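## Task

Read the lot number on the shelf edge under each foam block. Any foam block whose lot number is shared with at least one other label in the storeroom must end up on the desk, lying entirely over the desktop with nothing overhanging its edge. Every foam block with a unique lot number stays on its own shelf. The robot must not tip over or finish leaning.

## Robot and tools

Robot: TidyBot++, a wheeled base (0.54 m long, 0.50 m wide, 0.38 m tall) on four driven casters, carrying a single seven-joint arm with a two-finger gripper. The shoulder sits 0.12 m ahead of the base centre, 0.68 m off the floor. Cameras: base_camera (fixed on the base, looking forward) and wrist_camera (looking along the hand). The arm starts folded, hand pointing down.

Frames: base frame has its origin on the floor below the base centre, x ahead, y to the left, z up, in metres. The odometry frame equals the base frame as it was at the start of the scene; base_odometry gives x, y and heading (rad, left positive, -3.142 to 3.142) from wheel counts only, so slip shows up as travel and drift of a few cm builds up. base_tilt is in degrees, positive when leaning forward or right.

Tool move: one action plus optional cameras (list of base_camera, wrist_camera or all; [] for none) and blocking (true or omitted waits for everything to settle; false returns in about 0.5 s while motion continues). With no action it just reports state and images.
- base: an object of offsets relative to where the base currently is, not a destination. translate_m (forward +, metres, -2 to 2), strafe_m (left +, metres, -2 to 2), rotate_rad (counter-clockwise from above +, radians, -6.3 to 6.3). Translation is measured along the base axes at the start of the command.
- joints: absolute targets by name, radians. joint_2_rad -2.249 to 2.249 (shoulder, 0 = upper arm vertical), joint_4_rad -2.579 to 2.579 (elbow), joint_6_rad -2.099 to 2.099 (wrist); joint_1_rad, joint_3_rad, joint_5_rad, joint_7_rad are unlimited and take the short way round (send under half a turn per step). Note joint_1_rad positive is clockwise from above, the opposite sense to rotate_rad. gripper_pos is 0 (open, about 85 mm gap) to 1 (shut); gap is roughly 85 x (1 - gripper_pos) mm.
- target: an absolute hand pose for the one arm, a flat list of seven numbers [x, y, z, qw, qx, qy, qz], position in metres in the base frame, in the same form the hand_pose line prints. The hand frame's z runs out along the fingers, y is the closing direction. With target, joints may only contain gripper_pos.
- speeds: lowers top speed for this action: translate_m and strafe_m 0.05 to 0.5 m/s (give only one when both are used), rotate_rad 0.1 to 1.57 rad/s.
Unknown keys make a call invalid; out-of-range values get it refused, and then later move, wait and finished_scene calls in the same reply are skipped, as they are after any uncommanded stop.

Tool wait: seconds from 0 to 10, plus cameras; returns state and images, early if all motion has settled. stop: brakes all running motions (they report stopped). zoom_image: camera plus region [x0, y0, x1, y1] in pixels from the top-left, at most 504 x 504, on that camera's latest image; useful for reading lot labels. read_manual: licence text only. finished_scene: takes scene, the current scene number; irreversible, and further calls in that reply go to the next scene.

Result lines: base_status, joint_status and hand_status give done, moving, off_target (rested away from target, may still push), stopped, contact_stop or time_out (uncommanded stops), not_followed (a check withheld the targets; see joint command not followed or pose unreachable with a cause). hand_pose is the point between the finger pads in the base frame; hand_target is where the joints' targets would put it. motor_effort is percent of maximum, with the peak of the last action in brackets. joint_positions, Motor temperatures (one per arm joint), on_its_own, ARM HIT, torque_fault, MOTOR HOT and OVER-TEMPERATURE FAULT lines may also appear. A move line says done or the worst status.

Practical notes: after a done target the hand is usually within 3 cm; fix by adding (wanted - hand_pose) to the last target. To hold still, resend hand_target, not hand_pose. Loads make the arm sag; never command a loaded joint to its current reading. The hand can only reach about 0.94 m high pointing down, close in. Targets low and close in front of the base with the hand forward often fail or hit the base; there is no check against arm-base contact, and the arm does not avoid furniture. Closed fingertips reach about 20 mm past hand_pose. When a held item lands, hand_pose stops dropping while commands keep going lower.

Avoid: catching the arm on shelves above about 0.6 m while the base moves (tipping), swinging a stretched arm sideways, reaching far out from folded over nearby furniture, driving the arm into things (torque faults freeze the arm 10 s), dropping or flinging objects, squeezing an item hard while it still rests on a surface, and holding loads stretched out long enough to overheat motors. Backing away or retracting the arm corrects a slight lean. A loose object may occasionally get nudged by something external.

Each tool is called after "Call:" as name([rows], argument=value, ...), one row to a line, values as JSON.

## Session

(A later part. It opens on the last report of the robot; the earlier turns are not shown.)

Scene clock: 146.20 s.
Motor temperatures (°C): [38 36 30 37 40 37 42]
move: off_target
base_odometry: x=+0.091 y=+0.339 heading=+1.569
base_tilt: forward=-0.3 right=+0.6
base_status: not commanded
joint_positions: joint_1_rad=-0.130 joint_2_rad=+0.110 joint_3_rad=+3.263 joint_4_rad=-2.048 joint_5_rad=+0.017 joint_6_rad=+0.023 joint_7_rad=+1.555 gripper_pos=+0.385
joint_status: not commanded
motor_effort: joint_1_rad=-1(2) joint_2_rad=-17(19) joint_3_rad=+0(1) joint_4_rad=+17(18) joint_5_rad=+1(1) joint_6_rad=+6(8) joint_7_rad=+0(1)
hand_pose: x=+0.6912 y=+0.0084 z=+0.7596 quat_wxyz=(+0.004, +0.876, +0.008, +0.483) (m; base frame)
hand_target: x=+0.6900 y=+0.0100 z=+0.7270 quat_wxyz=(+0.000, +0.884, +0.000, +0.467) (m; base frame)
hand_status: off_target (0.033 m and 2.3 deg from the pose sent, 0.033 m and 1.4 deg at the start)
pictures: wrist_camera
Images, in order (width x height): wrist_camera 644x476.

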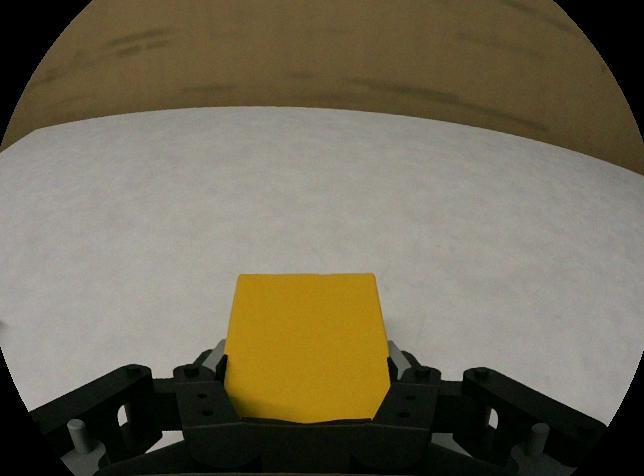

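Contact at 0.76.

Call:
move(target=[0.69,0.01,0.744,0.0,0.884,0.0,0.467], cameras=[])

Call:
move(joints={"gripper_pos":0.0}, cameras=["wrist_camera"])

Call:
move(target=[0.6,0.01,0.81,0.0,0.884,0.0,0.467], cameras=["wrist_camera"])

Call:
move(target=[0.52,0.0,0.97,0.0,0.766,0.0,0.643], cameras=["wrist_camera"])

Scene clock: 147.10 s.
Motor temperatures (°C): [38 36 30 37 40 37 42]
move: done
base_odometry: x=+0.091 y=+0.339 heading=+1.569
base_tilt: forward=-0.3 right=+0.6
base_status: not commanded
joint_positions: joint_1_rad=-0.148 joint_2_rad=+0.108 joint_3_rad=+3.281 joint_4_rad=-2.045 joint_5_rad=+0.017 joint_6_rad=+0.014 joint_7_rad=+1.555 gripper_pos=+0.385
joint_status: not commanded
motor_effort: joint_1_rad=-1(1) joint_2_rad=-20(20) joint_3_rad=+0(1) joint_4_rad=+17(18) joint_5_rad=+1(1) joint_6_rad=+7(8) joint_7_rad=+0(1)
hand_pose: x=+0.6910 y=+0.0084 z=+0.7602 quat_wxyz=(+0.004, +0.877, +0.009, +0.481) (m; base frame)
hand_target: x=+0.6900 y=+0.0100 z=+0.7440 quat_wxyz=(+0.000, +0.884, +0.000, +0.467) (m; base frame)
hand_status: done (0.016 m and 2.1 deg from the pose sent, 0.016 m and 2.3 deg at the start)
pictures: none
No camera images: "cameras" was empty.

Scene clock: 147.97 s.
Motor temperatures (°C): [38 36 30 37 40 37 42]
move: done
base_odometry: x=+0.091 y=+0.339 heading=+1.569
base_tilt: forward=-0.3 right=+0.6
base_status: not commanded
joint_positions: joint_1_rad=-0.148 joint_2_rad=+0.111 joint_3_rad=+3.281 joint_4_rad=-2.045 joint_5_rad=+0.017 joint_6_rad=+0.014 joint_7_rad=+1.555 gripper_pos=+0.000
joint_status: all done
motor_effort: joint_1_rad=-1(2) joint_2_rad=-22(23) joint_3_rad=+1(1) joint_4_rad=+18(19) joint_5_rad=+1(1) joint_6_rad=+7(8) joint_7_rad=+0(1)
hand_pose: x=+0.6912 y=+0.0084 z=+0.7588 quat_wxyz=(+0.005, +0.877, +0.009, +0.480) (m; base frame)
hand_target: x=+0.6900 y=+0.0100 z=+0.7440 quat_wxyz=(+0.000, +0.884, +0.000, +0.467) (m; base frame)
hand_status: not commanded
pictures: wrist_camera
Images, in order (width x height): wrist_camera 644x476.

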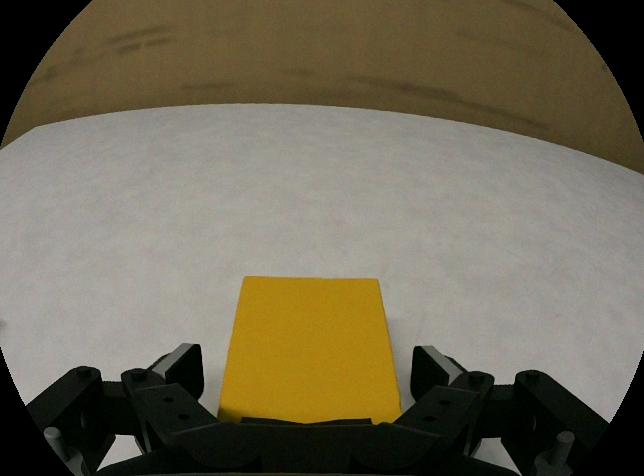

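Scene clock: 149.37 s.
Motor temperatures (°C): [38 36 30 37 40 37 42]
move: done
base_odometry: x=+0.091 y=+0.339 heading=+1.569
base_tilt: forward=-0.3 right=+0.6
base_status: not commanded
joint_positions: joint_1_rad=+0.026 joint_2_rad=-0.165 joint_3_rad=+3.088 joint_4_rad=-2.066 joint_5_rad=+0.017 joint_6_rad=-0.187 joint_7_rad=+1.538 gripper_pos=+0.000
joint_status: not commanded
motor_effort: joint_1_rad=+0(1) joint_2_rad=-14(24) joint_3_rad=+1(1) joint_4_rad=+20(21) joint_5_rad=+1(1) joint_6_rad=+8(8) joint_7_rad=+0(1)
hand_pose: x=+0.6171 y=+0.0150 z=+0.8405 quat_wxyz=(-0.006, +0.865, +0.006, +0.503) (m; base frame)
hand_target: x=+0.6000 y=+0.0100 z=+0.8100 quat_wxyz=(+0.000, +0.884, +0.000, +0.467) (m; base frame)
hand_status: done (0.035 m and 4.7 deg from the pose sent, 0.105 m and 2.0 deg at the start)
pictures: wrist_camera
Images, in order (width x height): wrist_camera 644x476.

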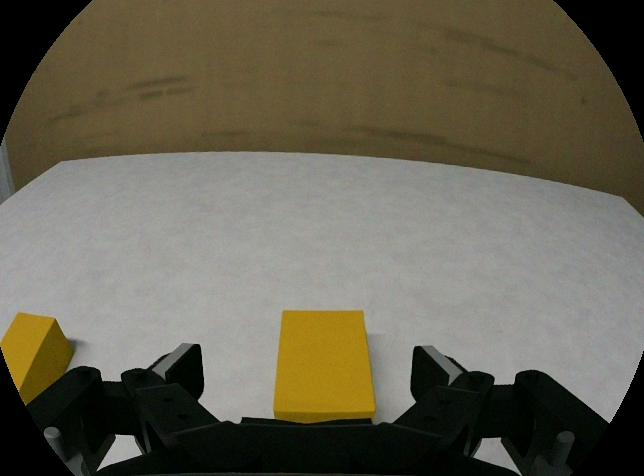

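Scene clock: 150.90 s.
Motor temperatures (°C): [38 36 30 37 40 37 42]
move: done
base_odometry: x=+0.091 y=+0.339 heading=+1.569
base_tilt: forward=-0.3 right=+0.6
base_status: not commanded
joint_positions: joint_1_rad=+0.014 joint_2_rad=-0.541 joint_3_rad=+3.132 joint_4_rad=-2.141 joint_5_rad=+0.017 joint_6_rad=-0.172 joint_7_rad=+1.538 gripper_pos=+0.000
joint_status: not commanded
motor_effort: joint_1_rad=-1(1) joint_2_rad=-3(16) joint_3_rad=+1(1) joint_4_rad=+23(23) joint_5_rad=+1(1) joint_6_rad=+9(9) joint_7_rad=+0(1)
hand_pose: x=+0.5215 y=-0.0005 z=+0.9712 quat_wxyz=(+0.000, +0.774, -0.008, +0.633) (m; base frame)
hand_target: x=+0.5200 y=+0.0000 z=+0.9700 quat_wxyz=(+0.000, +0.766, +0.000, +0.643) (m; base frame)
hand_status: done (0.002 m and 1.8 deg from the pose sent, 0.162 m and 19.7 deg at the start)
pictures: wrist_camera
Images, in order (width x height): wrist_camera 644x476.

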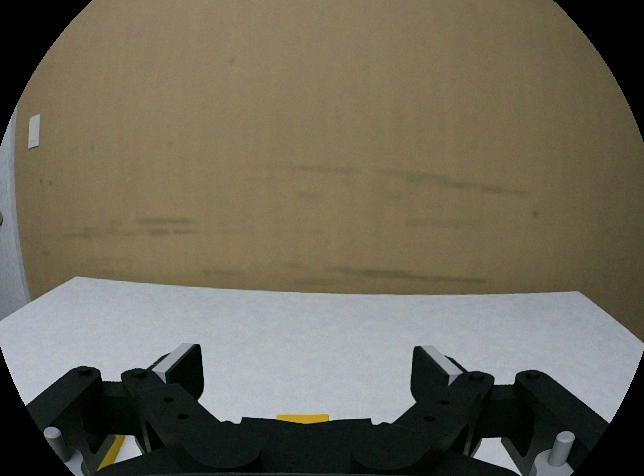

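Call:
move(base={"translate_m":-0.3}, cameras=[])

Call:
move(base={"strafe_m":-1.23,"rotate_rad":-3.14})

Scene clock: 153.23 s.
Motor temperatures (°C): [38 36 30 37 40 37 42]
move: done
base_odometry: x=+0.090 y=+0.039 heading=+1.568
base_tilt: forward=-0.3 right=+0.6
base_status: done
joint_positions: joint_1_rad=+0.011 joint_2_rad=-0.553 joint_3_rad=+3.137 joint_4_rad=-2.143 joint_5_rad=+0.017 joint_6_rad=-0.172 joint_7_rad=+1.538 gripper_pos=+0.000
joint_status: not commanded
motor_effort: joint_1_rad=-1(1) joint_2_rad=-3(6) joint_3_rad=+1(2) joint_4_rad=+22(24) joint_5_rad=+1(1) joint_6_rad=+9(10) joint_7_rad=+0(1)
hand_pose: x=+0.5180 y=-0.0014 z=+0.9745 quat_wxyz=(-0.001, +0.771, -0.009, +0.636) (m; base frame)
hand_target: x=+0.5200 y=+0.0000 z=+0.9700 quat_wxyz=(+0.000, +0.766, +0.000, +0.643) (m; base frame)
hand_status: not commanded
pictures: none
No camera images: "cameras" was empty.

Scene clock: 157.77 s.
Motor temperatures (°C): [38 36 30 37 40 37 42]
move: done
base_odometry: x=+1.320 y=+0.036 heading=-1.573
base_tilt: forward=-0.3 right=+0.6
base_status: done
joint_positions: joint_1_rad=+0.008 joint_2_rad=-0.553 joint_3_rad=+3.141 joint_4_rad=-2.143 joint_5_rad=+0.017 joint_6_rad=-0.172 joint_7_rad=+1.538 gripper_pos=+0.000
joint_status: not commanded
motor_effort: joint_1_rad=-1(1) joint_2_rad=-3(4) joint_3_rad=+1(3) joint_4_rad=+23(24) joint_5_rad=+1(1) joint_6_rad=+8(9) joint_7_rad=+0(1)
hand_pose: x=+0.5180 y=-0.0026 z=+0.9745 quat_wxyz=(-0.001, +0.771, -0.010, +0.636) (m; base frame)
hand_target: x=+0.5200 y=+0.0000 z=+0.9700 quat_wxyz=(+0.000, +0.766, +0.000, +0.643) (m; base frame)
hand_status: not commanded
pictures: base_camera, wrist_camera
Images, in order (width x height): base_camera 644x364, wrist_camera 644x476.

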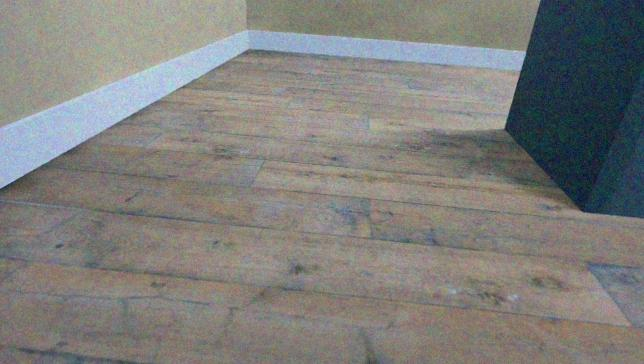

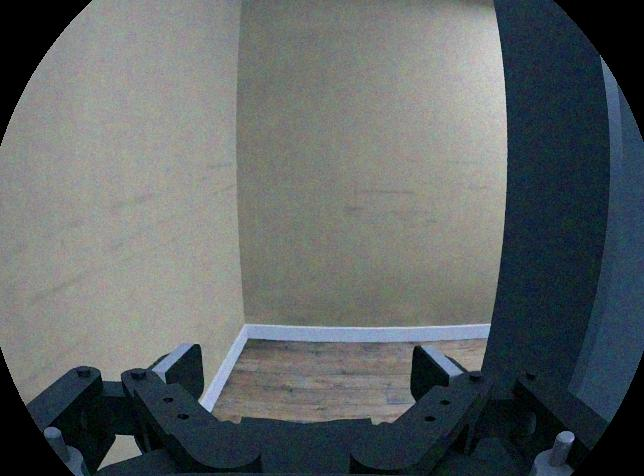

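Call:
move(base={"translate_m":1.05})

Scene clock: 161.47 s.
Motor temperatures (°C): [38 36 30 37 40 37 42]
move: done
base_odometry: x=+1.318 y=-1.014 heading=-1.572
base_tilt: forward=-0.3 right=+0.6
base_status: done
joint_positions: joint_1_rad=+0.008 joint_2_rad=-0.551 joint_3_rad=+3.141 joint_4_rad=-2.144 joint_5_rad=+0.017 joint_6_rad=-0.171 joint_7_rad=+1.538 gripper_pos=+0.000
joint_status: not commanded
motor_effort: joint_1_rad=+0(1) joint_2_rad=-2(6) joint_3_rad=+1(1) joint_4_rad=+23(24) joint_5_rad=+1(1) joint_6_rad=+9(9) joint_7_rad=+0(1)
hand_pose: x=+0.5184 y=-0.0026 z=+0.9738 quat_wxyz=(-0.001, +0.772, -0.010, +0.636) (m; base frame)
hand_target: x=+0.5200 y=+0.0000 z=+0.9700 quat_wxyz=(+0.000, +0.766, +0.000, +0.643) (m; base frame)
hand_status: not commanded
pictures: base_camera, wrist_camera
Images, in order (width x height): base_camera 644x364, wrist_camera 644x476.

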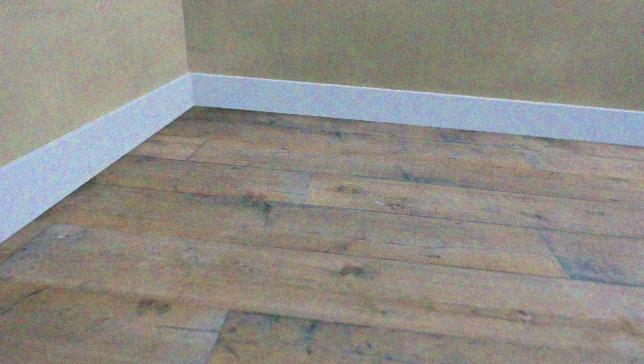

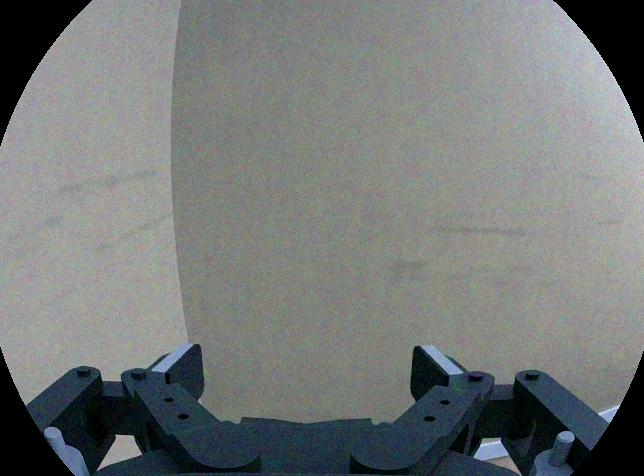

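Call:
move(base={"translate_m":0.6,"rotate_rad":-1.57})

Scene clock: 164.47 s.
Motor temperatures (°C): [38 36 30 37 40 37 42]
move: done
base_odometry: x=+1.317 y=-1.614 heading=+3.140
base_tilt: forward=-0.4 right=+0.6
base_status: done
joint_positions: joint_1_rad=+0.007 joint_2_rad=-0.552 joint_3_rad=+3.142 joint_4_rad=-2.144 joint_5_rad=+0.017 joint_6_rad=-0.171 joint_7_rad=+1.538 gripper_pos=+0.000
joint_status: not commanded
motor_effort: joint_1_rad=+0(1) joint_2_rad=-2(4) joint_3_rad=+1(3) joint_4_rad=+22(23) joint_5_rad=+1(1) joint_6_rad=+8(9) joint_7_rad=+0(1)
hand_pose: x=+0.5182 y=-0.0027 z=+0.9740 quat_wxyz=(-0.002, +0.772, -0.010, +0.636) (m; base frame)
hand_target: x=+0.5200 y=+0.0000 z=+0.9700 quat_wxyz=(+0.000, +0.766, +0.000, +0.643) (m; base frame)
hand_status: not commanded
pictures: base_camera, wrist_camera
Images, in order (width x height): base_camera 644x364, wrist_camera 644x476.

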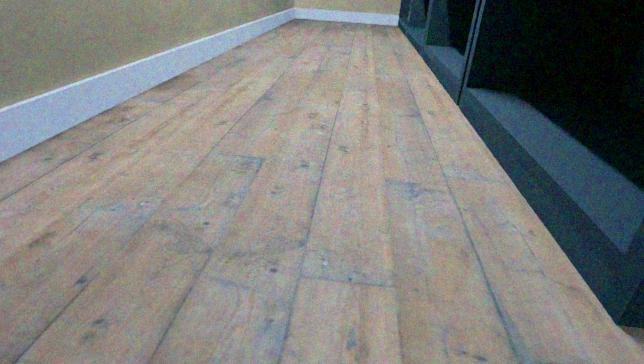

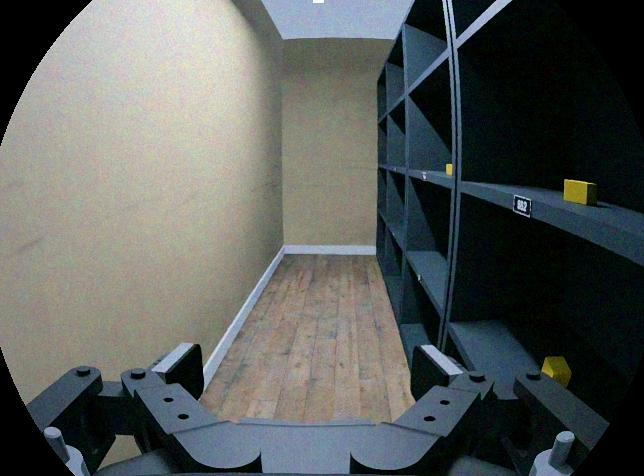

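Call:
zoom_image(camera="wrist_camera", region=[500, 185, 545, 225])

Call:
zoom_image(camera="wrist_camera", region=[370, 150, 470, 290])

Call:
move(base={"translate_m":0.75,"strafe_m":0.15}, joints={"joint_6_rad":-0.25})

Scaled by 11.200.

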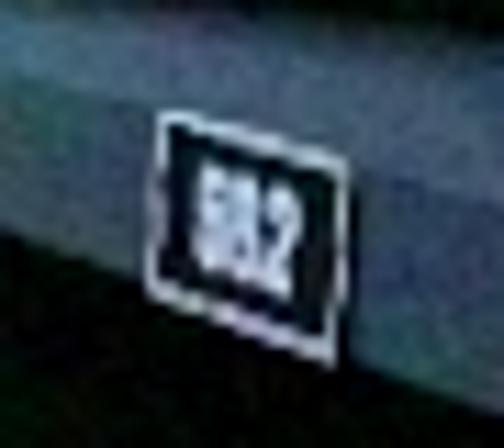

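Scaled by 3.600.

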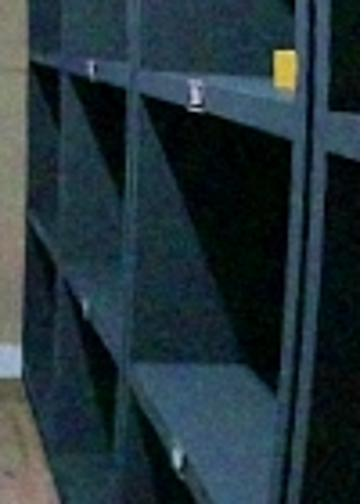

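Scene clock: 167.50 s.
Motor temperatures (°C): [38 36 30 37 40 37 42]
move: done
base_odometry: x=+0.567 y=-1.763 heading=+3.140
base_tilt: forward=-0.4 right=+0.6
base_status: done
joint_positions: joint_1_rad=+0.007 joint_2_rad=-0.552 joint_3_rad=+3.142 joint_4_rad=-2.151 joint_5_rad=+0.017 joint_6_rad=-0.255 joint_7_rad=+1.538 gripper_pos=+0.000
joint_status: all done
motor_effort: joint_1_rad=+0(1) joint_2_rad=-3(5) joint_3_rad=+1(1) joint_4_rad=+22(24) joint_5_rad=+1(1) joint_6_rad=+9(10) joint_7_rad=-1(1)
hand_pose: x=+0.5115 y=-0.0031 z=+0.9439 quat_wxyz=(-0.001, +0.800, -0.011, +0.600) (m; base frame)
hand_target: x=+0.5105 y=+0.0001 z=+0.9309 quat_wxyz=(+0.000, +0.806, +0.000, +0.592) (m; base frame)
hand_status: not commanded
pictures: base_camera, wrist_camera
Images, in order (width x height): base_camera 644x364, wrist_camera 644x476.

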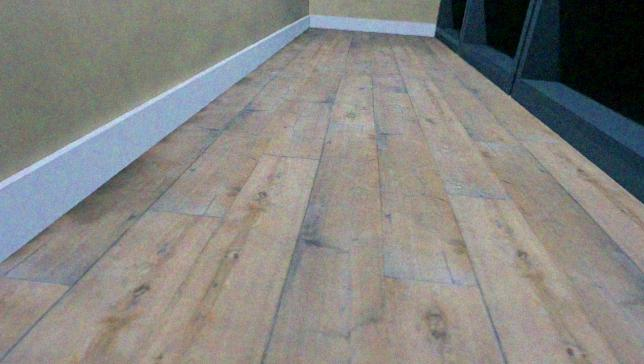

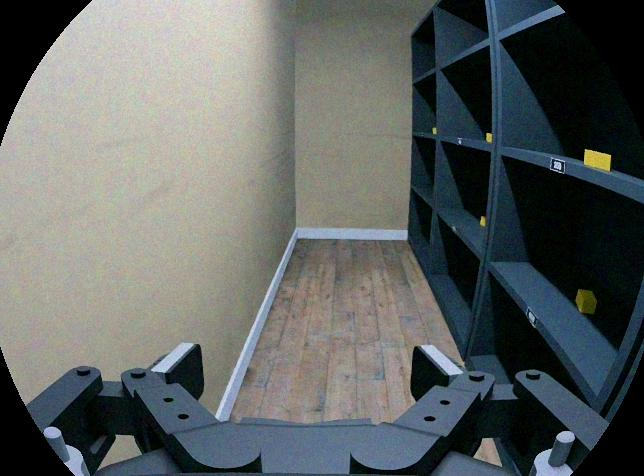

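Call:
move(joints={"joint_1_rad":0.9,"joint_6_rad":-0.35})

Scene clock: 170.97 s.
Motor temperatures (°C): [38 36 30 37 40 37 42]
move: done
base_odometry: x=+0.567 y=-1.763 heading=+3.140
base_tilt: forward=-0.3 right=+0.6
base_status: not commanded
joint_positions: joint_1_rad=+0.882 joint_2_rad=-0.552 joint_3_rad=+3.142 joint_4_rad=-2.151 joint_5_rad=+0.017 joint_6_rad=-0.301 joint_7_rad=+1.538 gripper_pos=+0.000
joint_status: all done
motor_effort: joint_1_rad=-1(3) joint_2_rad=-2(3) joint_3_rad=+1(1) joint_4_rad=+22(23) joint_5_rad=+1(1) joint_6_rad=+8(10) joint_7_rad=+0(1)
hand_pose: x=+0.3655 y=-0.2999 z=+0.9304 quat_wxyz=(+0.246, +0.732, -0.355, +0.527) (m; base frame)
hand_target: x=+0.3541 y=-0.2994 z=+0.9017 quat_wxyz=(+0.241, +0.750, -0.365, +0.496) (m; base frame)
hand_status: not commanded
pictures: base_camera, wrist_camera
Images, in order (width x height): base_camera 644x364, wrist_camera 644x476.

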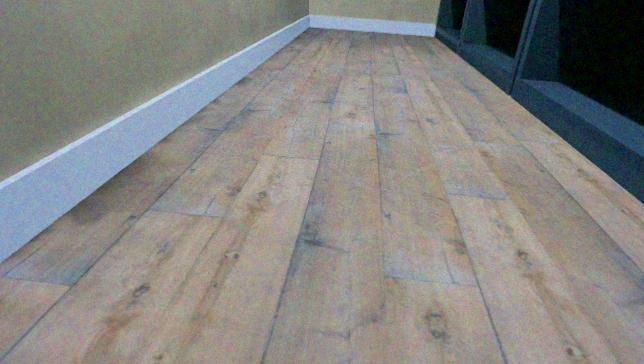

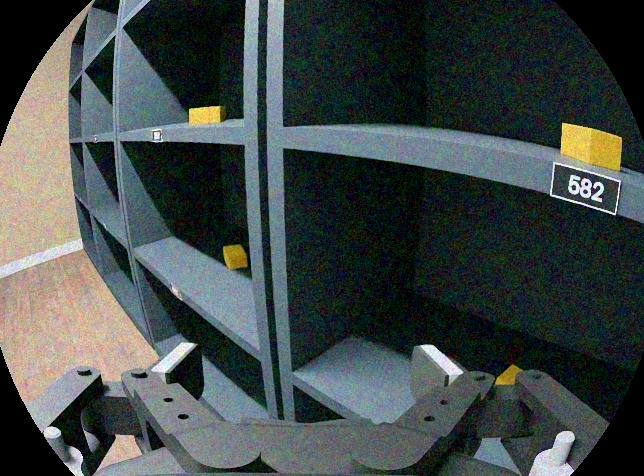

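Call:
move(joints={"joint_6_rad":-0.7})

Call:
move(base={"translate_m":0.75})

Call:
move(base={"translate_m":0.75})

Call:
move(base={"translate_m":0.6})

Scene clock: 172.30 s.
Motor temperatures (°C): [38 36 30 37 40 37 42]
move: done
base_odometry: x=+0.567 y=-1.763 heading=+3.140
base_tilt: forward=-0.3 right=+0.6
base_status: not commanded
joint_positions: joint_1_rad=+0.882 joint_2_rad=-0.552 joint_3_rad=+3.142 joint_4_rad=-2.159 joint_5_rad=+0.017 joint_6_rad=-0.656 joint_7_rad=+1.538 gripper_pos=+0.000
joint_status: all done
motor_effort: joint_1_rad=+0(1) joint_2_rad=-1(3) joint_3_rad=+1(1) joint_4_rad=+22(24) joint_5_rad=+1(1) joint_6_rad=+7(10) joint_7_rad=+0(1)
hand_pose: x=+0.3293 y=-0.2585 z=+0.8299 quat_wxyz=(+0.182, +0.814, -0.396, +0.384) (m; base frame)
hand_target: x=+0.3177 y=-0.2526 z=+0.8109 quat_wxyz=(+0.173, +0.825, -0.401, +0.358) (m; base frame)
hand_status: not commanded
pictures: base_camera, wrist_camera
Images, in order (width x height): base_camera 644x364, wrist_camera 644x476.

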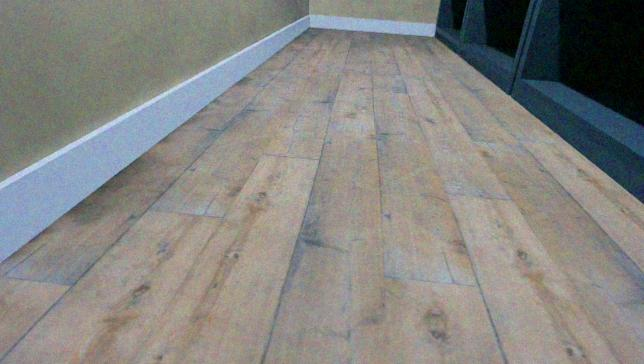

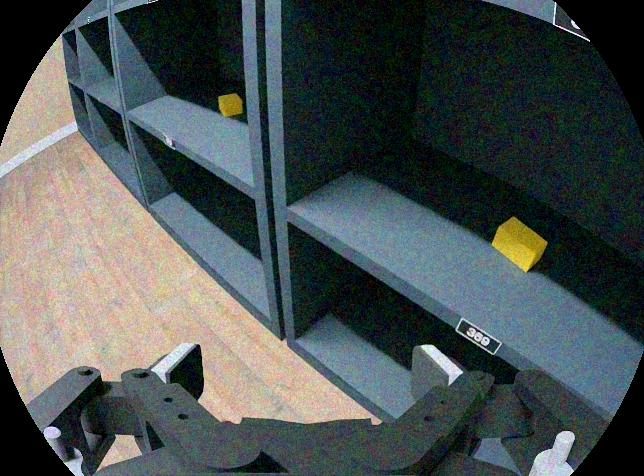

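Scene clock: 175.17 s.
Motor temperatures (°C): [38 36 30 37 40 37 42]
move: done
base_odometry: x=-0.183 y=-1.762 heading=+3.141
base_tilt: forward=-0.3 right=+0.6
base_status: done
joint_positions: joint_1_rad=+0.882 joint_2_rad=-0.552 joint_3_rad=+3.142 joint_4_rad=-2.159 joint_5_rad=+0.017 joint_6_rad=-0.656 joint_7_rad=+1.538 gripper_pos=+0.000
joint_status: not commanded
motor_effort: joint_1_rad=-1(1) joint_2_rad=-2(3) joint_3_rad=+1(2) joint_4_rad=+21(22) joint_5_rad=+1(1) joint_6_rad=+7(7) joint_7_rad=+0(1)
hand_pose: x=+0.3292 y=-0.2585 z=+0.8298 quat_wxyz=(+0.182, +0.814, -0.396, +0.384) (m; base frame)
hand_target: x=+0.3177 y=-0.2526 z=+0.8109 quat_wxyz=(+0.173, +0.825, -0.401, +0.358) (m; base frame)
hand_status: not commanded
pictures: base_camera, wrist_camera
Images, in order (width x height): base_camera 644x364, wrist_camera 644x476.

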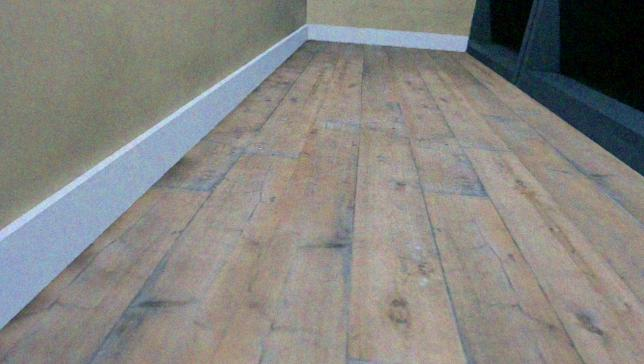

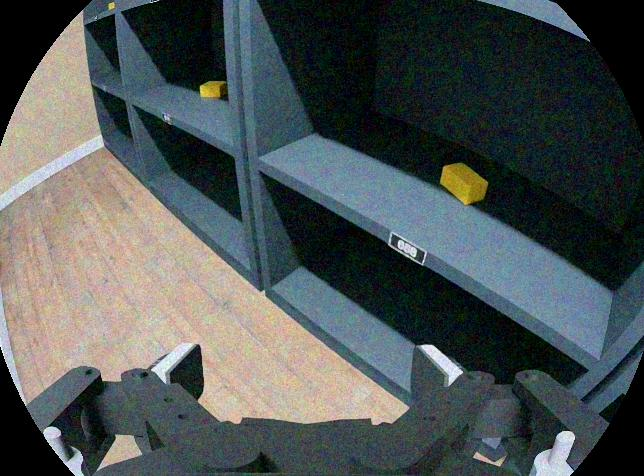

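Scene clock: 178.03 s.
Motor temperatures (°C): [38 36 30 37 40 37 42]
move: done
base_odometry: x=-0.933 y=-1.762 heading=+3.141
base_tilt: forward=-0.3 right=+0.6
base_status: done
joint_positions: joint_1_rad=+0.882 joint_2_rad=-0.552 joint_3_rad=+3.142 joint_4_rad=-2.159 joint_5_rad=+0.017 joint_6_rad=-0.656 joint_7_rad=+1.538 gripper_pos=+0.000
joint_status: not commanded
motor_effort: joint_1_rad=-1(1) joint_2_rad=-2(4) joint_3_rad=+1(2) joint_4_rad=+21(22) joint_5_rad=+1(1) joint_6_rad=+7(8) joint_7_rad=-1(1)
hand_pose: x=+0.3291 y=-0.2585 z=+0.8298 quat_wxyz=(+0.182, +0.814, -0.396, +0.384) (m; base frame)
hand_target: x=+0.3177 y=-0.2526 z=+0.8109 quat_wxyz=(+0.173, +0.825, -0.401, +0.358) (m; base frame)
hand_status: not commanded
pictures: base_camera, wrist_camera
Images, in order (width x height): base_camera 644x364, wrist_camera 644x476.

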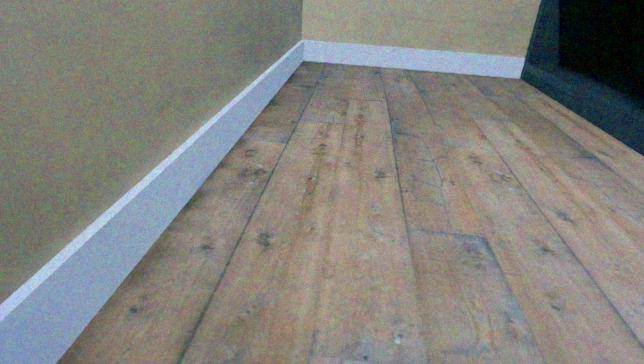

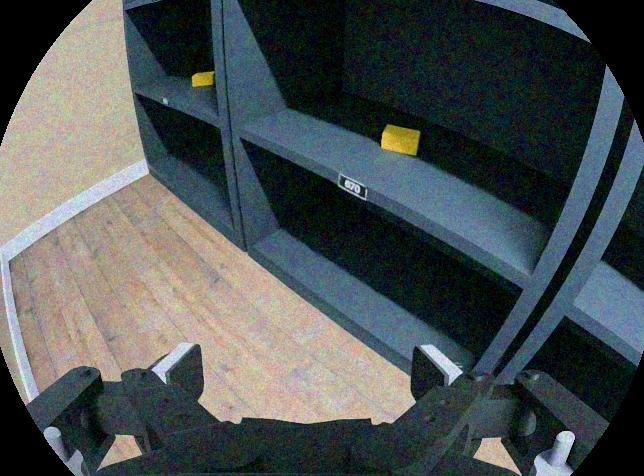

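Scene clock: 182.73 s.
Motor temperatures (°C): [38 36 30 37 40 37 42]
move: time_out
base_odometry: x=-1.531 y=-1.761 heading=+3.139
base_tilt: forward=-0.3 right=+0.6
base_status: translate_m time_out (by the wheels' count: +0.597 of +0.600)
joint_positions: joint_1_rad=+0.883 joint_2_rad=-0.551 joint_3_rad=+3.143 joint_4_rad=-2.159 joint_5_rad=+0.017 joint_6_rad=-0.657 joint_7_rad=+1.538 gripper_pos=+0.000
joint_status: not commanded
motor_effort: joint_1_rad=+0(1) joint_2_rad=-2(6) joint_3_rad=+1(6) joint_4_rad=+21(23) joint_5_rad=+1(3) joint_6_rad=+6(8) joint_7_rad=+0(1)
hand_pose: x=+0.3287 y=-0.2588 z=+0.8292 quat_wxyz=(+0.182, +0.814, -0.397, +0.383) (m; base frame)
hand_target: x=+0.3177 y=-0.2526 z=+0.8109 quat_wxyz=(+0.173, +0.825, -0.401, +0.358) (m; base frame)
hand_status: not commanded
pictures: base_camera, wrist_camera
Images, in order (width x height): base_camera 644x364, wrist_camera 644x476.

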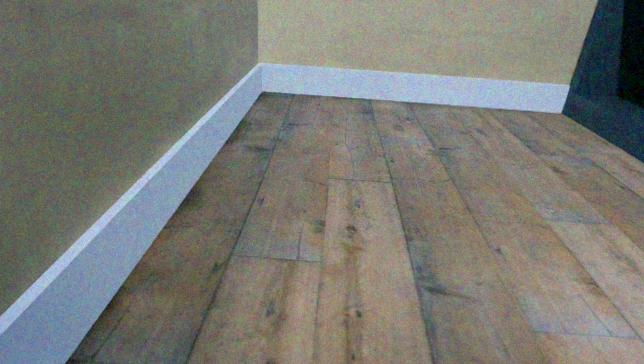

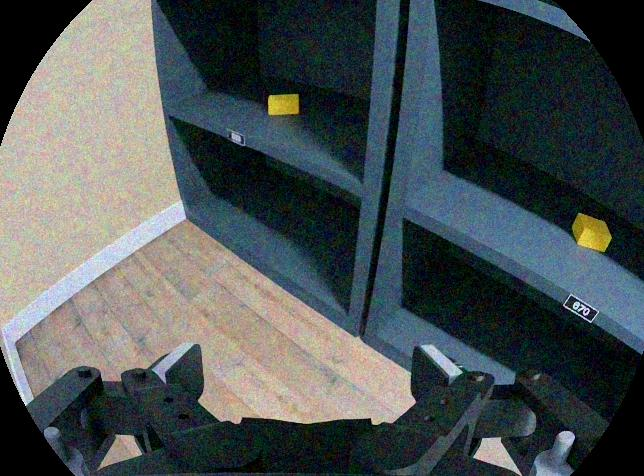

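Call:
zoom_image(camera="wrist_camera", region=[215, 120, 255, 155])

Call:
move(joints={"joint_6_rad":-0.25})

Call:
zoom_image(camera="wrist_camera", region=[210, 60, 290, 140])

Call:
zoom_image(camera="wrist_camera", region=[215, 240, 265, 290])

Scaled by 12.600.

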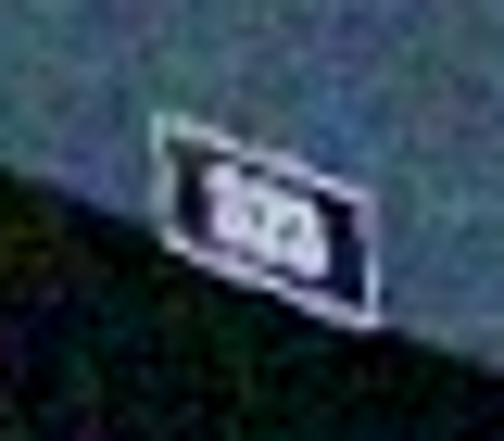

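Scene clock: 183.80 s.
Motor temperatures (°C): [38 36 30 37 40 37 42]
move: done
base_odometry: x=-1.531 y=-1.761 heading=+3.139
base_tilt: forward=-0.3 right=+0.6
base_status: not commanded
joint_positions: joint_1_rad=+0.883 joint_2_rad=-0.551 joint_3_rad=+3.143 joint_4_rad=-2.160 joint_5_rad=+0.017 joint_6_rad=-0.288 joint_7_rad=+1.538 gripper_pos=+0.000
joint_status: all done
motor_effort: joint_1_rad=-1(1) joint_2_rad=-3(3) joint_3_rad=+1(1) joint_4_rad=+22(24) joint_5_rad=+1(1) joint_6_rad=+8(9) joint_7_rad=+0(1)
hand_pose: x=+0.3654 y=-0.3008 z=+0.9286 quat_wxyz=(+0.247, +0.731, -0.355, +0.528) (m; base frame)
hand_target: x=+0.3607 y=-0.3080 z=+0.9309 quat_wxyz=(+0.259, +0.725, -0.353, +0.532) (m; base frame)
hand_status: not commanded
pictures: base_camera, wrist_camera
Images, in order (width x height): base_camera 644x364, wrist_camera 644x476.

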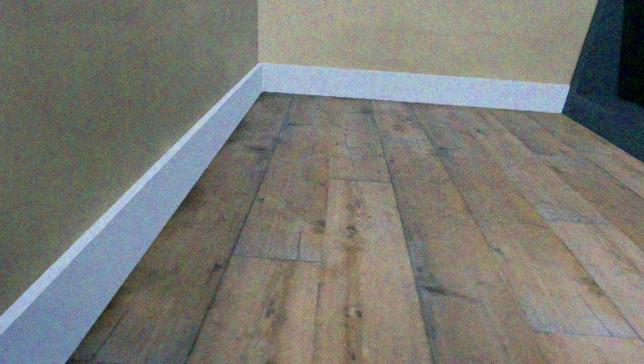

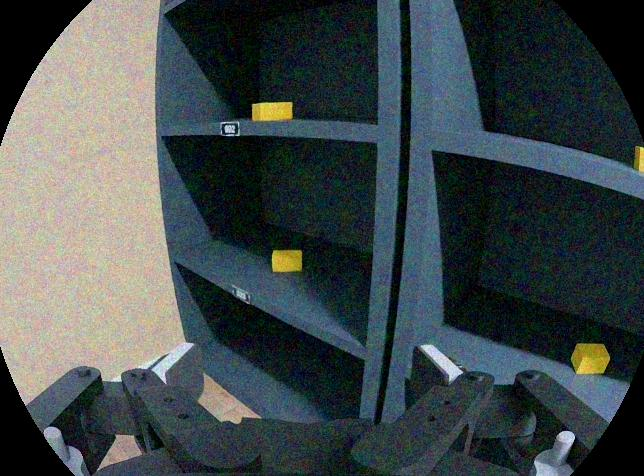

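Scaled by 6.300.

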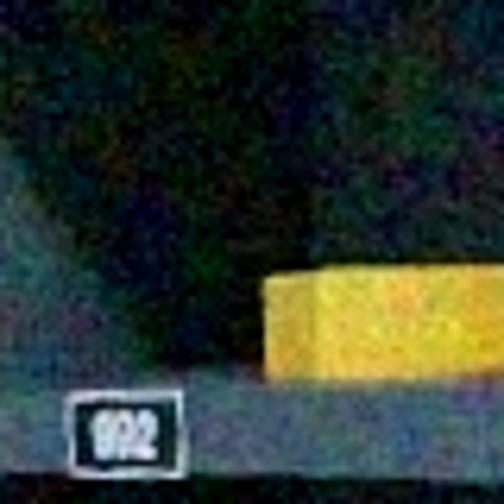

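Scaled by 10.080.

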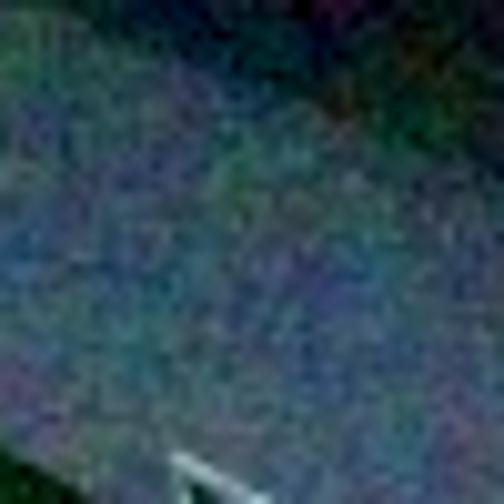

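Call:
move(base={"translate_m":0.4})

Call:
zoom_image(camera="wrist_camera", region=[240, 90, 400, 200])

Call:
zoom_image(camera="wrist_camera", region=[270, 260, 400, 380])

Scene clock: 188.03 s.
Motor temperatures (°C): [38 35 30 37 40 37 42]
move: time_out
base_odometry: x=-1.929 y=-1.760 heading=+3.137
base_tilt: forward=-0.3 right=+0.6
base_status: translate_m time_out (by the wheels' count: +0.398 of +0.400)
joint_positions: joint_1_rad=+0.886 joint_2_rad=-0.545 joint_3_rad=+3.143 joint_4_rad=-2.160 joint_5_rad=+0.017 joint_6_rad=-0.288 joint_7_rad=+1.538 gripper_pos=+0.000
joint_status: not commanded
motor_effort: joint_1_rad=-1(3) joint_2_rad=-3(9) joint_3_rad=+1(5) joint_4_rad=+22(23) joint_5_rad=+1(1) joint_6_rad=+8(9) joint_7_rad=+0(1)
hand_pose: x=+0.3656 y=-0.3026 z=+0.9263 quat_wxyz=(+0.246, +0.732, -0.356, +0.526) (m; base frame)
hand_target: x=+0.3607 y=-0.3080 z=+0.9309 quat_wxyz=(+0.259, +0.725, -0.353, +0.532) (m; base frame)
hand_status: not commanded
pictures: base_camera, wrist_camera
Images, in order (width x height): base_camera 644x364, wrist_camera 644x476.

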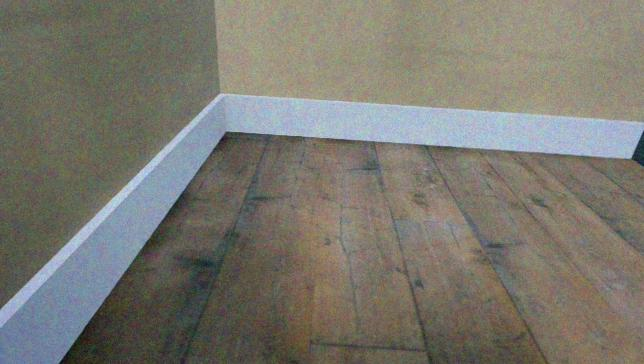

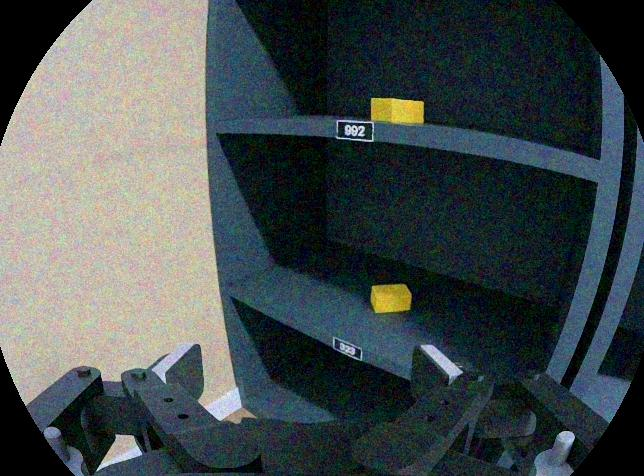

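Scaled by 3.150.

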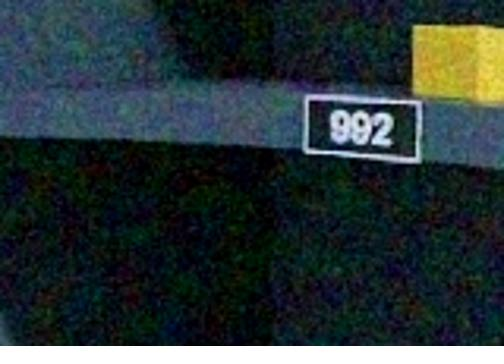

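Scaled by 3.877.

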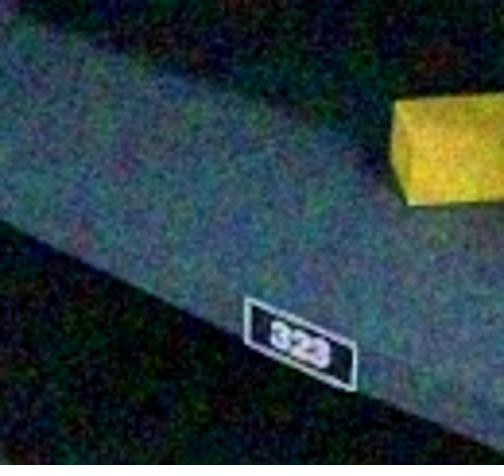

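Call:
move(base={"translate_m":-0.7})

Call:
move(base={"translate_m":-0.8})

Scene clock: 192.93 s.
Motor temperatures (°C): [38 35 30 37 40 37 42]
move: done
base_odometry: x=-1.229 y=-1.763 heading=+3.138
base_tilt: forward=-0.4 right=+0.6
base_status: done
joint_positions: joint_1_rad=+0.886 joint_2_rad=-0.546 joint_3_rad=+3.143 joint_4_rad=-2.160 joint_5_rad=+0.017 joint_6_rad=-0.288 joint_7_rad=+1.538 gripper_pos=+0.000
joint_status: not commanded
motor_effort: joint_1_rad=+0(1) joint_2_rad=-2(6) joint_3_rad=+1(3) joint_4_rad=+23(23) joint_5_rad=+1(1) joint_6_rad=+9(9) joint_7_rad=+0(1)
hand_pose: x=+0.3650 y=-0.3028 z=+0.9267 quat_wxyz=(+0.247, +0.732, -0.357, +0.526) (m; base frame)
hand_target: x=+0.3607 y=-0.3080 z=+0.9309 quat_wxyz=(+0.259, +0.725, -0.353, +0.532) (m; base frame)
hand_status: not commanded
pictures: base_camera, wrist_camera
Images, in order (width x height): base_camera 644x364, wrist_camera 644x476.

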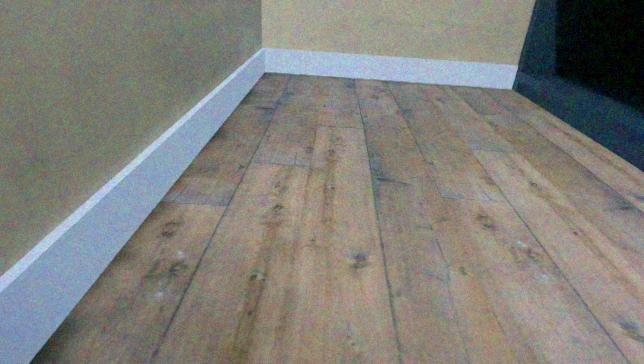

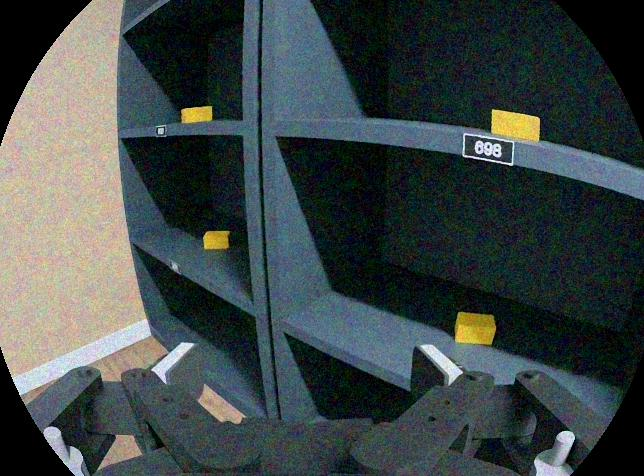

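Scene clock: 195.90 s.
Motor temperatures (°C): [38 35 30 37 40 37 42]
move: done
base_odometry: x=-0.428 y=-1.765 heading=+3.139
base_tilt: forward=-0.4 right=+0.6
base_status: done
joint_positions: joint_1_rad=+0.886 joint_2_rad=-0.546 joint_3_rad=+3.143 joint_4_rad=-2.160 joint_5_rad=+0.017 joint_6_rad=-0.288 joint_7_rad=+1.538 gripper_pos=+0.000
joint_status: not commanded
motor_effort: joint_1_rad=-1(1) joint_2_rad=-3(4) joint_3_rad=+1(2) joint_4_rad=+23(24) joint_5_rad=+1(1) joint_6_rad=+8(9) joint_7_rad=+0(1)
hand_pose: x=+0.3650 y=-0.3028 z=+0.9267 quat_wxyz=(+0.247, +0.731, -0.357, +0.526) (m; base frame)
hand_target: x=+0.3607 y=-0.3080 z=+0.9309 quat_wxyz=(+0.259, +0.725, -0.353, +0.532) (m; base frame)
hand_status: not commanded
pictures: base_camera, wrist_camera
Images, in order (width x height): base_camera 644x364, wrist_camera 644x476.

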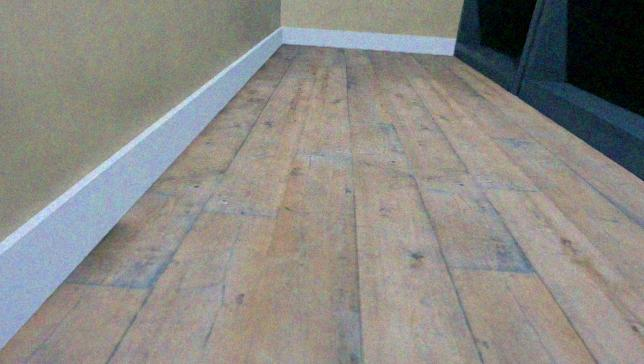

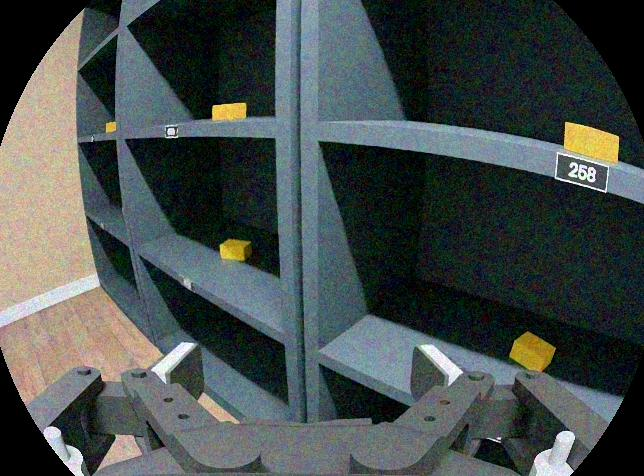

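Call:
move(base={"translate_m":0.1}, joints={"joint_6_rad":-0.7})

Call:
zoom_image(camera="wrist_camera", region=[420, 260, 550, 380])

Scene clock: 197.30 s.
Motor temperatures (°C): [38 35 30 37 40 37 42]
move: done
base_odometry: x=-0.528 y=-1.765 heading=+3.138
base_tilt: forward=-0.3 right=+0.6
base_status: done
joint_positions: joint_1_rad=+0.886 joint_2_rad=-0.547 joint_3_rad=+3.144 joint_4_rad=-2.161 joint_5_rad=+0.017 joint_6_rad=-0.668 joint_7_rad=+1.538 gripper_pos=+0.000
joint_status: all done
motor_effort: joint_1_rad=+0(1) joint_2_rad=-1(3) joint_3_rad=+1(2) joint_4_rad=+21(24) joint_5_rad=+1(1) joint_6_rad=+7(8) joint_7_rad=+0(1)
hand_pose: x=+0.3264 y=-0.2581 z=+0.8243 quat_wxyz=(+0.179, +0.816, -0.400, +0.376) (m; base frame)
hand_target: x=+0.3177 y=-0.2527 z=+0.8109 quat_wxyz=(+0.173, +0.825, -0.401, +0.358) (m; base frame)
hand_status: not commanded
pictures: base_camera, wrist_camera
Images, in order (width x height): base_camera 644x364, wrist_camera 644x476.

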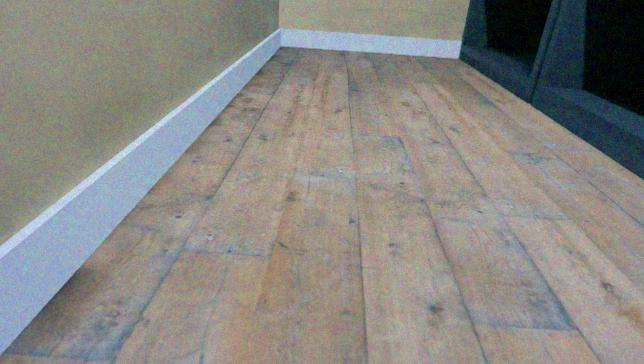

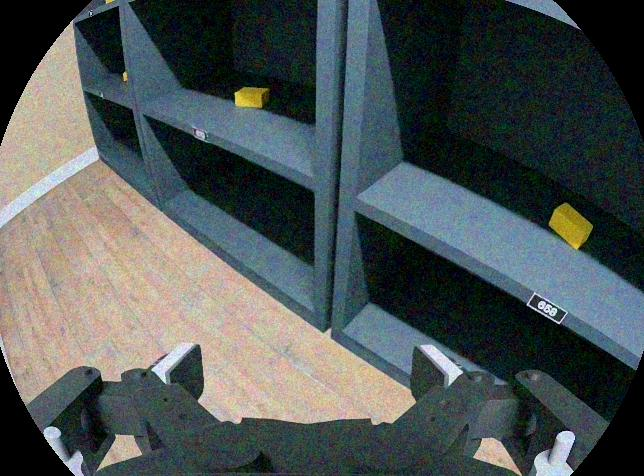

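Scaled by 3.877.

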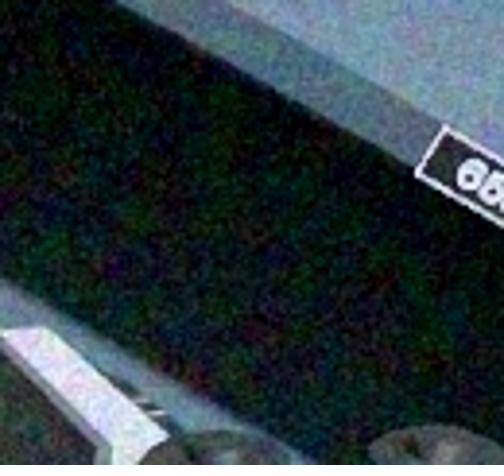

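Call:
zoom_image(camera="wrist_camera", region=[525, 288, 570, 328])

Call:
move(base={"translate_m":0.7,"rotate_rad":-1.57}, joints={"joint_1_rad":0,"joint_6_rad":-0.2})

Scaled by 11.200.

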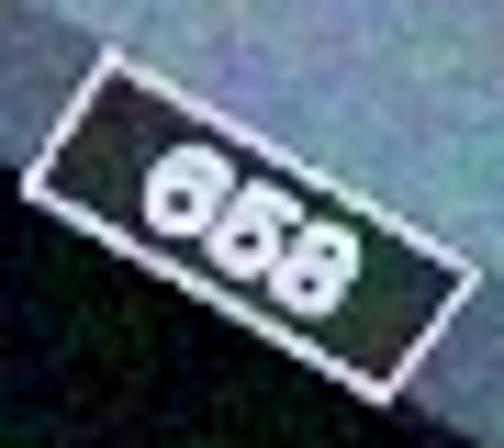

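Scene clock: 203.07 s.
Motor temperatures (°C): [38 35 30 37 40 37 42]
move: time_out
base_odometry: x=-0.725 y=-1.760 heading=+2.539
base_tilt: forward=-0.3 right=+0.6
base_status: translate_m time_out (by the wheels' count: +0.197 of +0.700); rotate_rad time_out (by the wheels' count: -0.599 of -1.570)
joint_positions: joint_1_rad=+0.016 joint_2_rad=-0.546 joint_3_rad=+3.146 joint_4_rad=-2.162 joint_5_rad=+0.017 joint_6_rad=-0.254 joint_7_rad=+1.538 gripper_pos=+0.000
joint_status: all done
motor_effort: joint_1_rad=+0(5) joint_2_rad=-2(10) joint_3_rad=+1(6) joint_4_rad=+22(25) joint_5_rad=+1(2) joint_6_rad=+8(10) joint_7_rad=+0(1)
hand_pose: x=+0.5121 y=-0.0086 z=+0.9355 quat_wxyz=(+0.002, +0.805, -0.017, +0.594) (m; base frame)
hand_target: x=+0.5147 y=-0.0022 z=+0.9458 quat_wxyz=(+0.002, +0.791, -0.002, +0.612) (m; base frame)
hand_status: not commanded
pictures: base_camera, wrist_camera
Images, in order (width x height): base_camera 644x364, wrist_camera 644x476.

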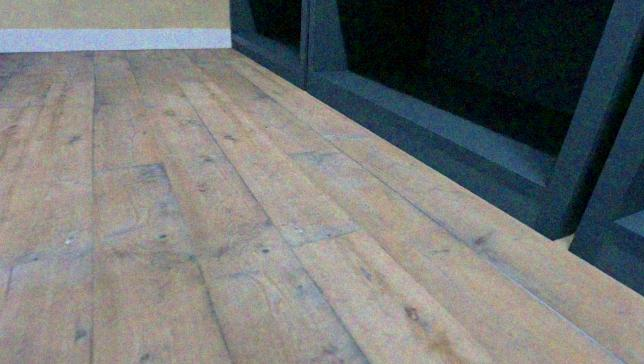

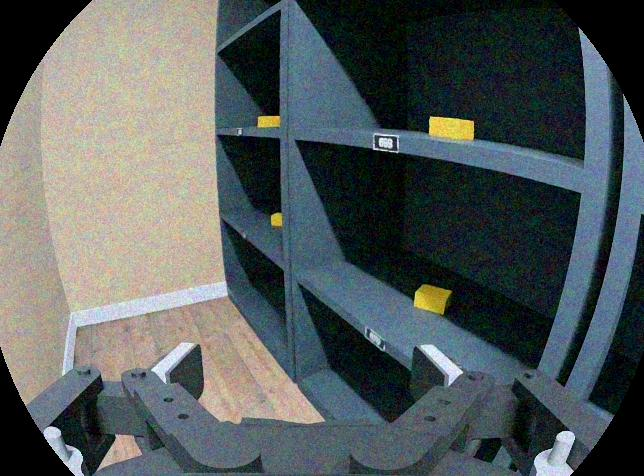

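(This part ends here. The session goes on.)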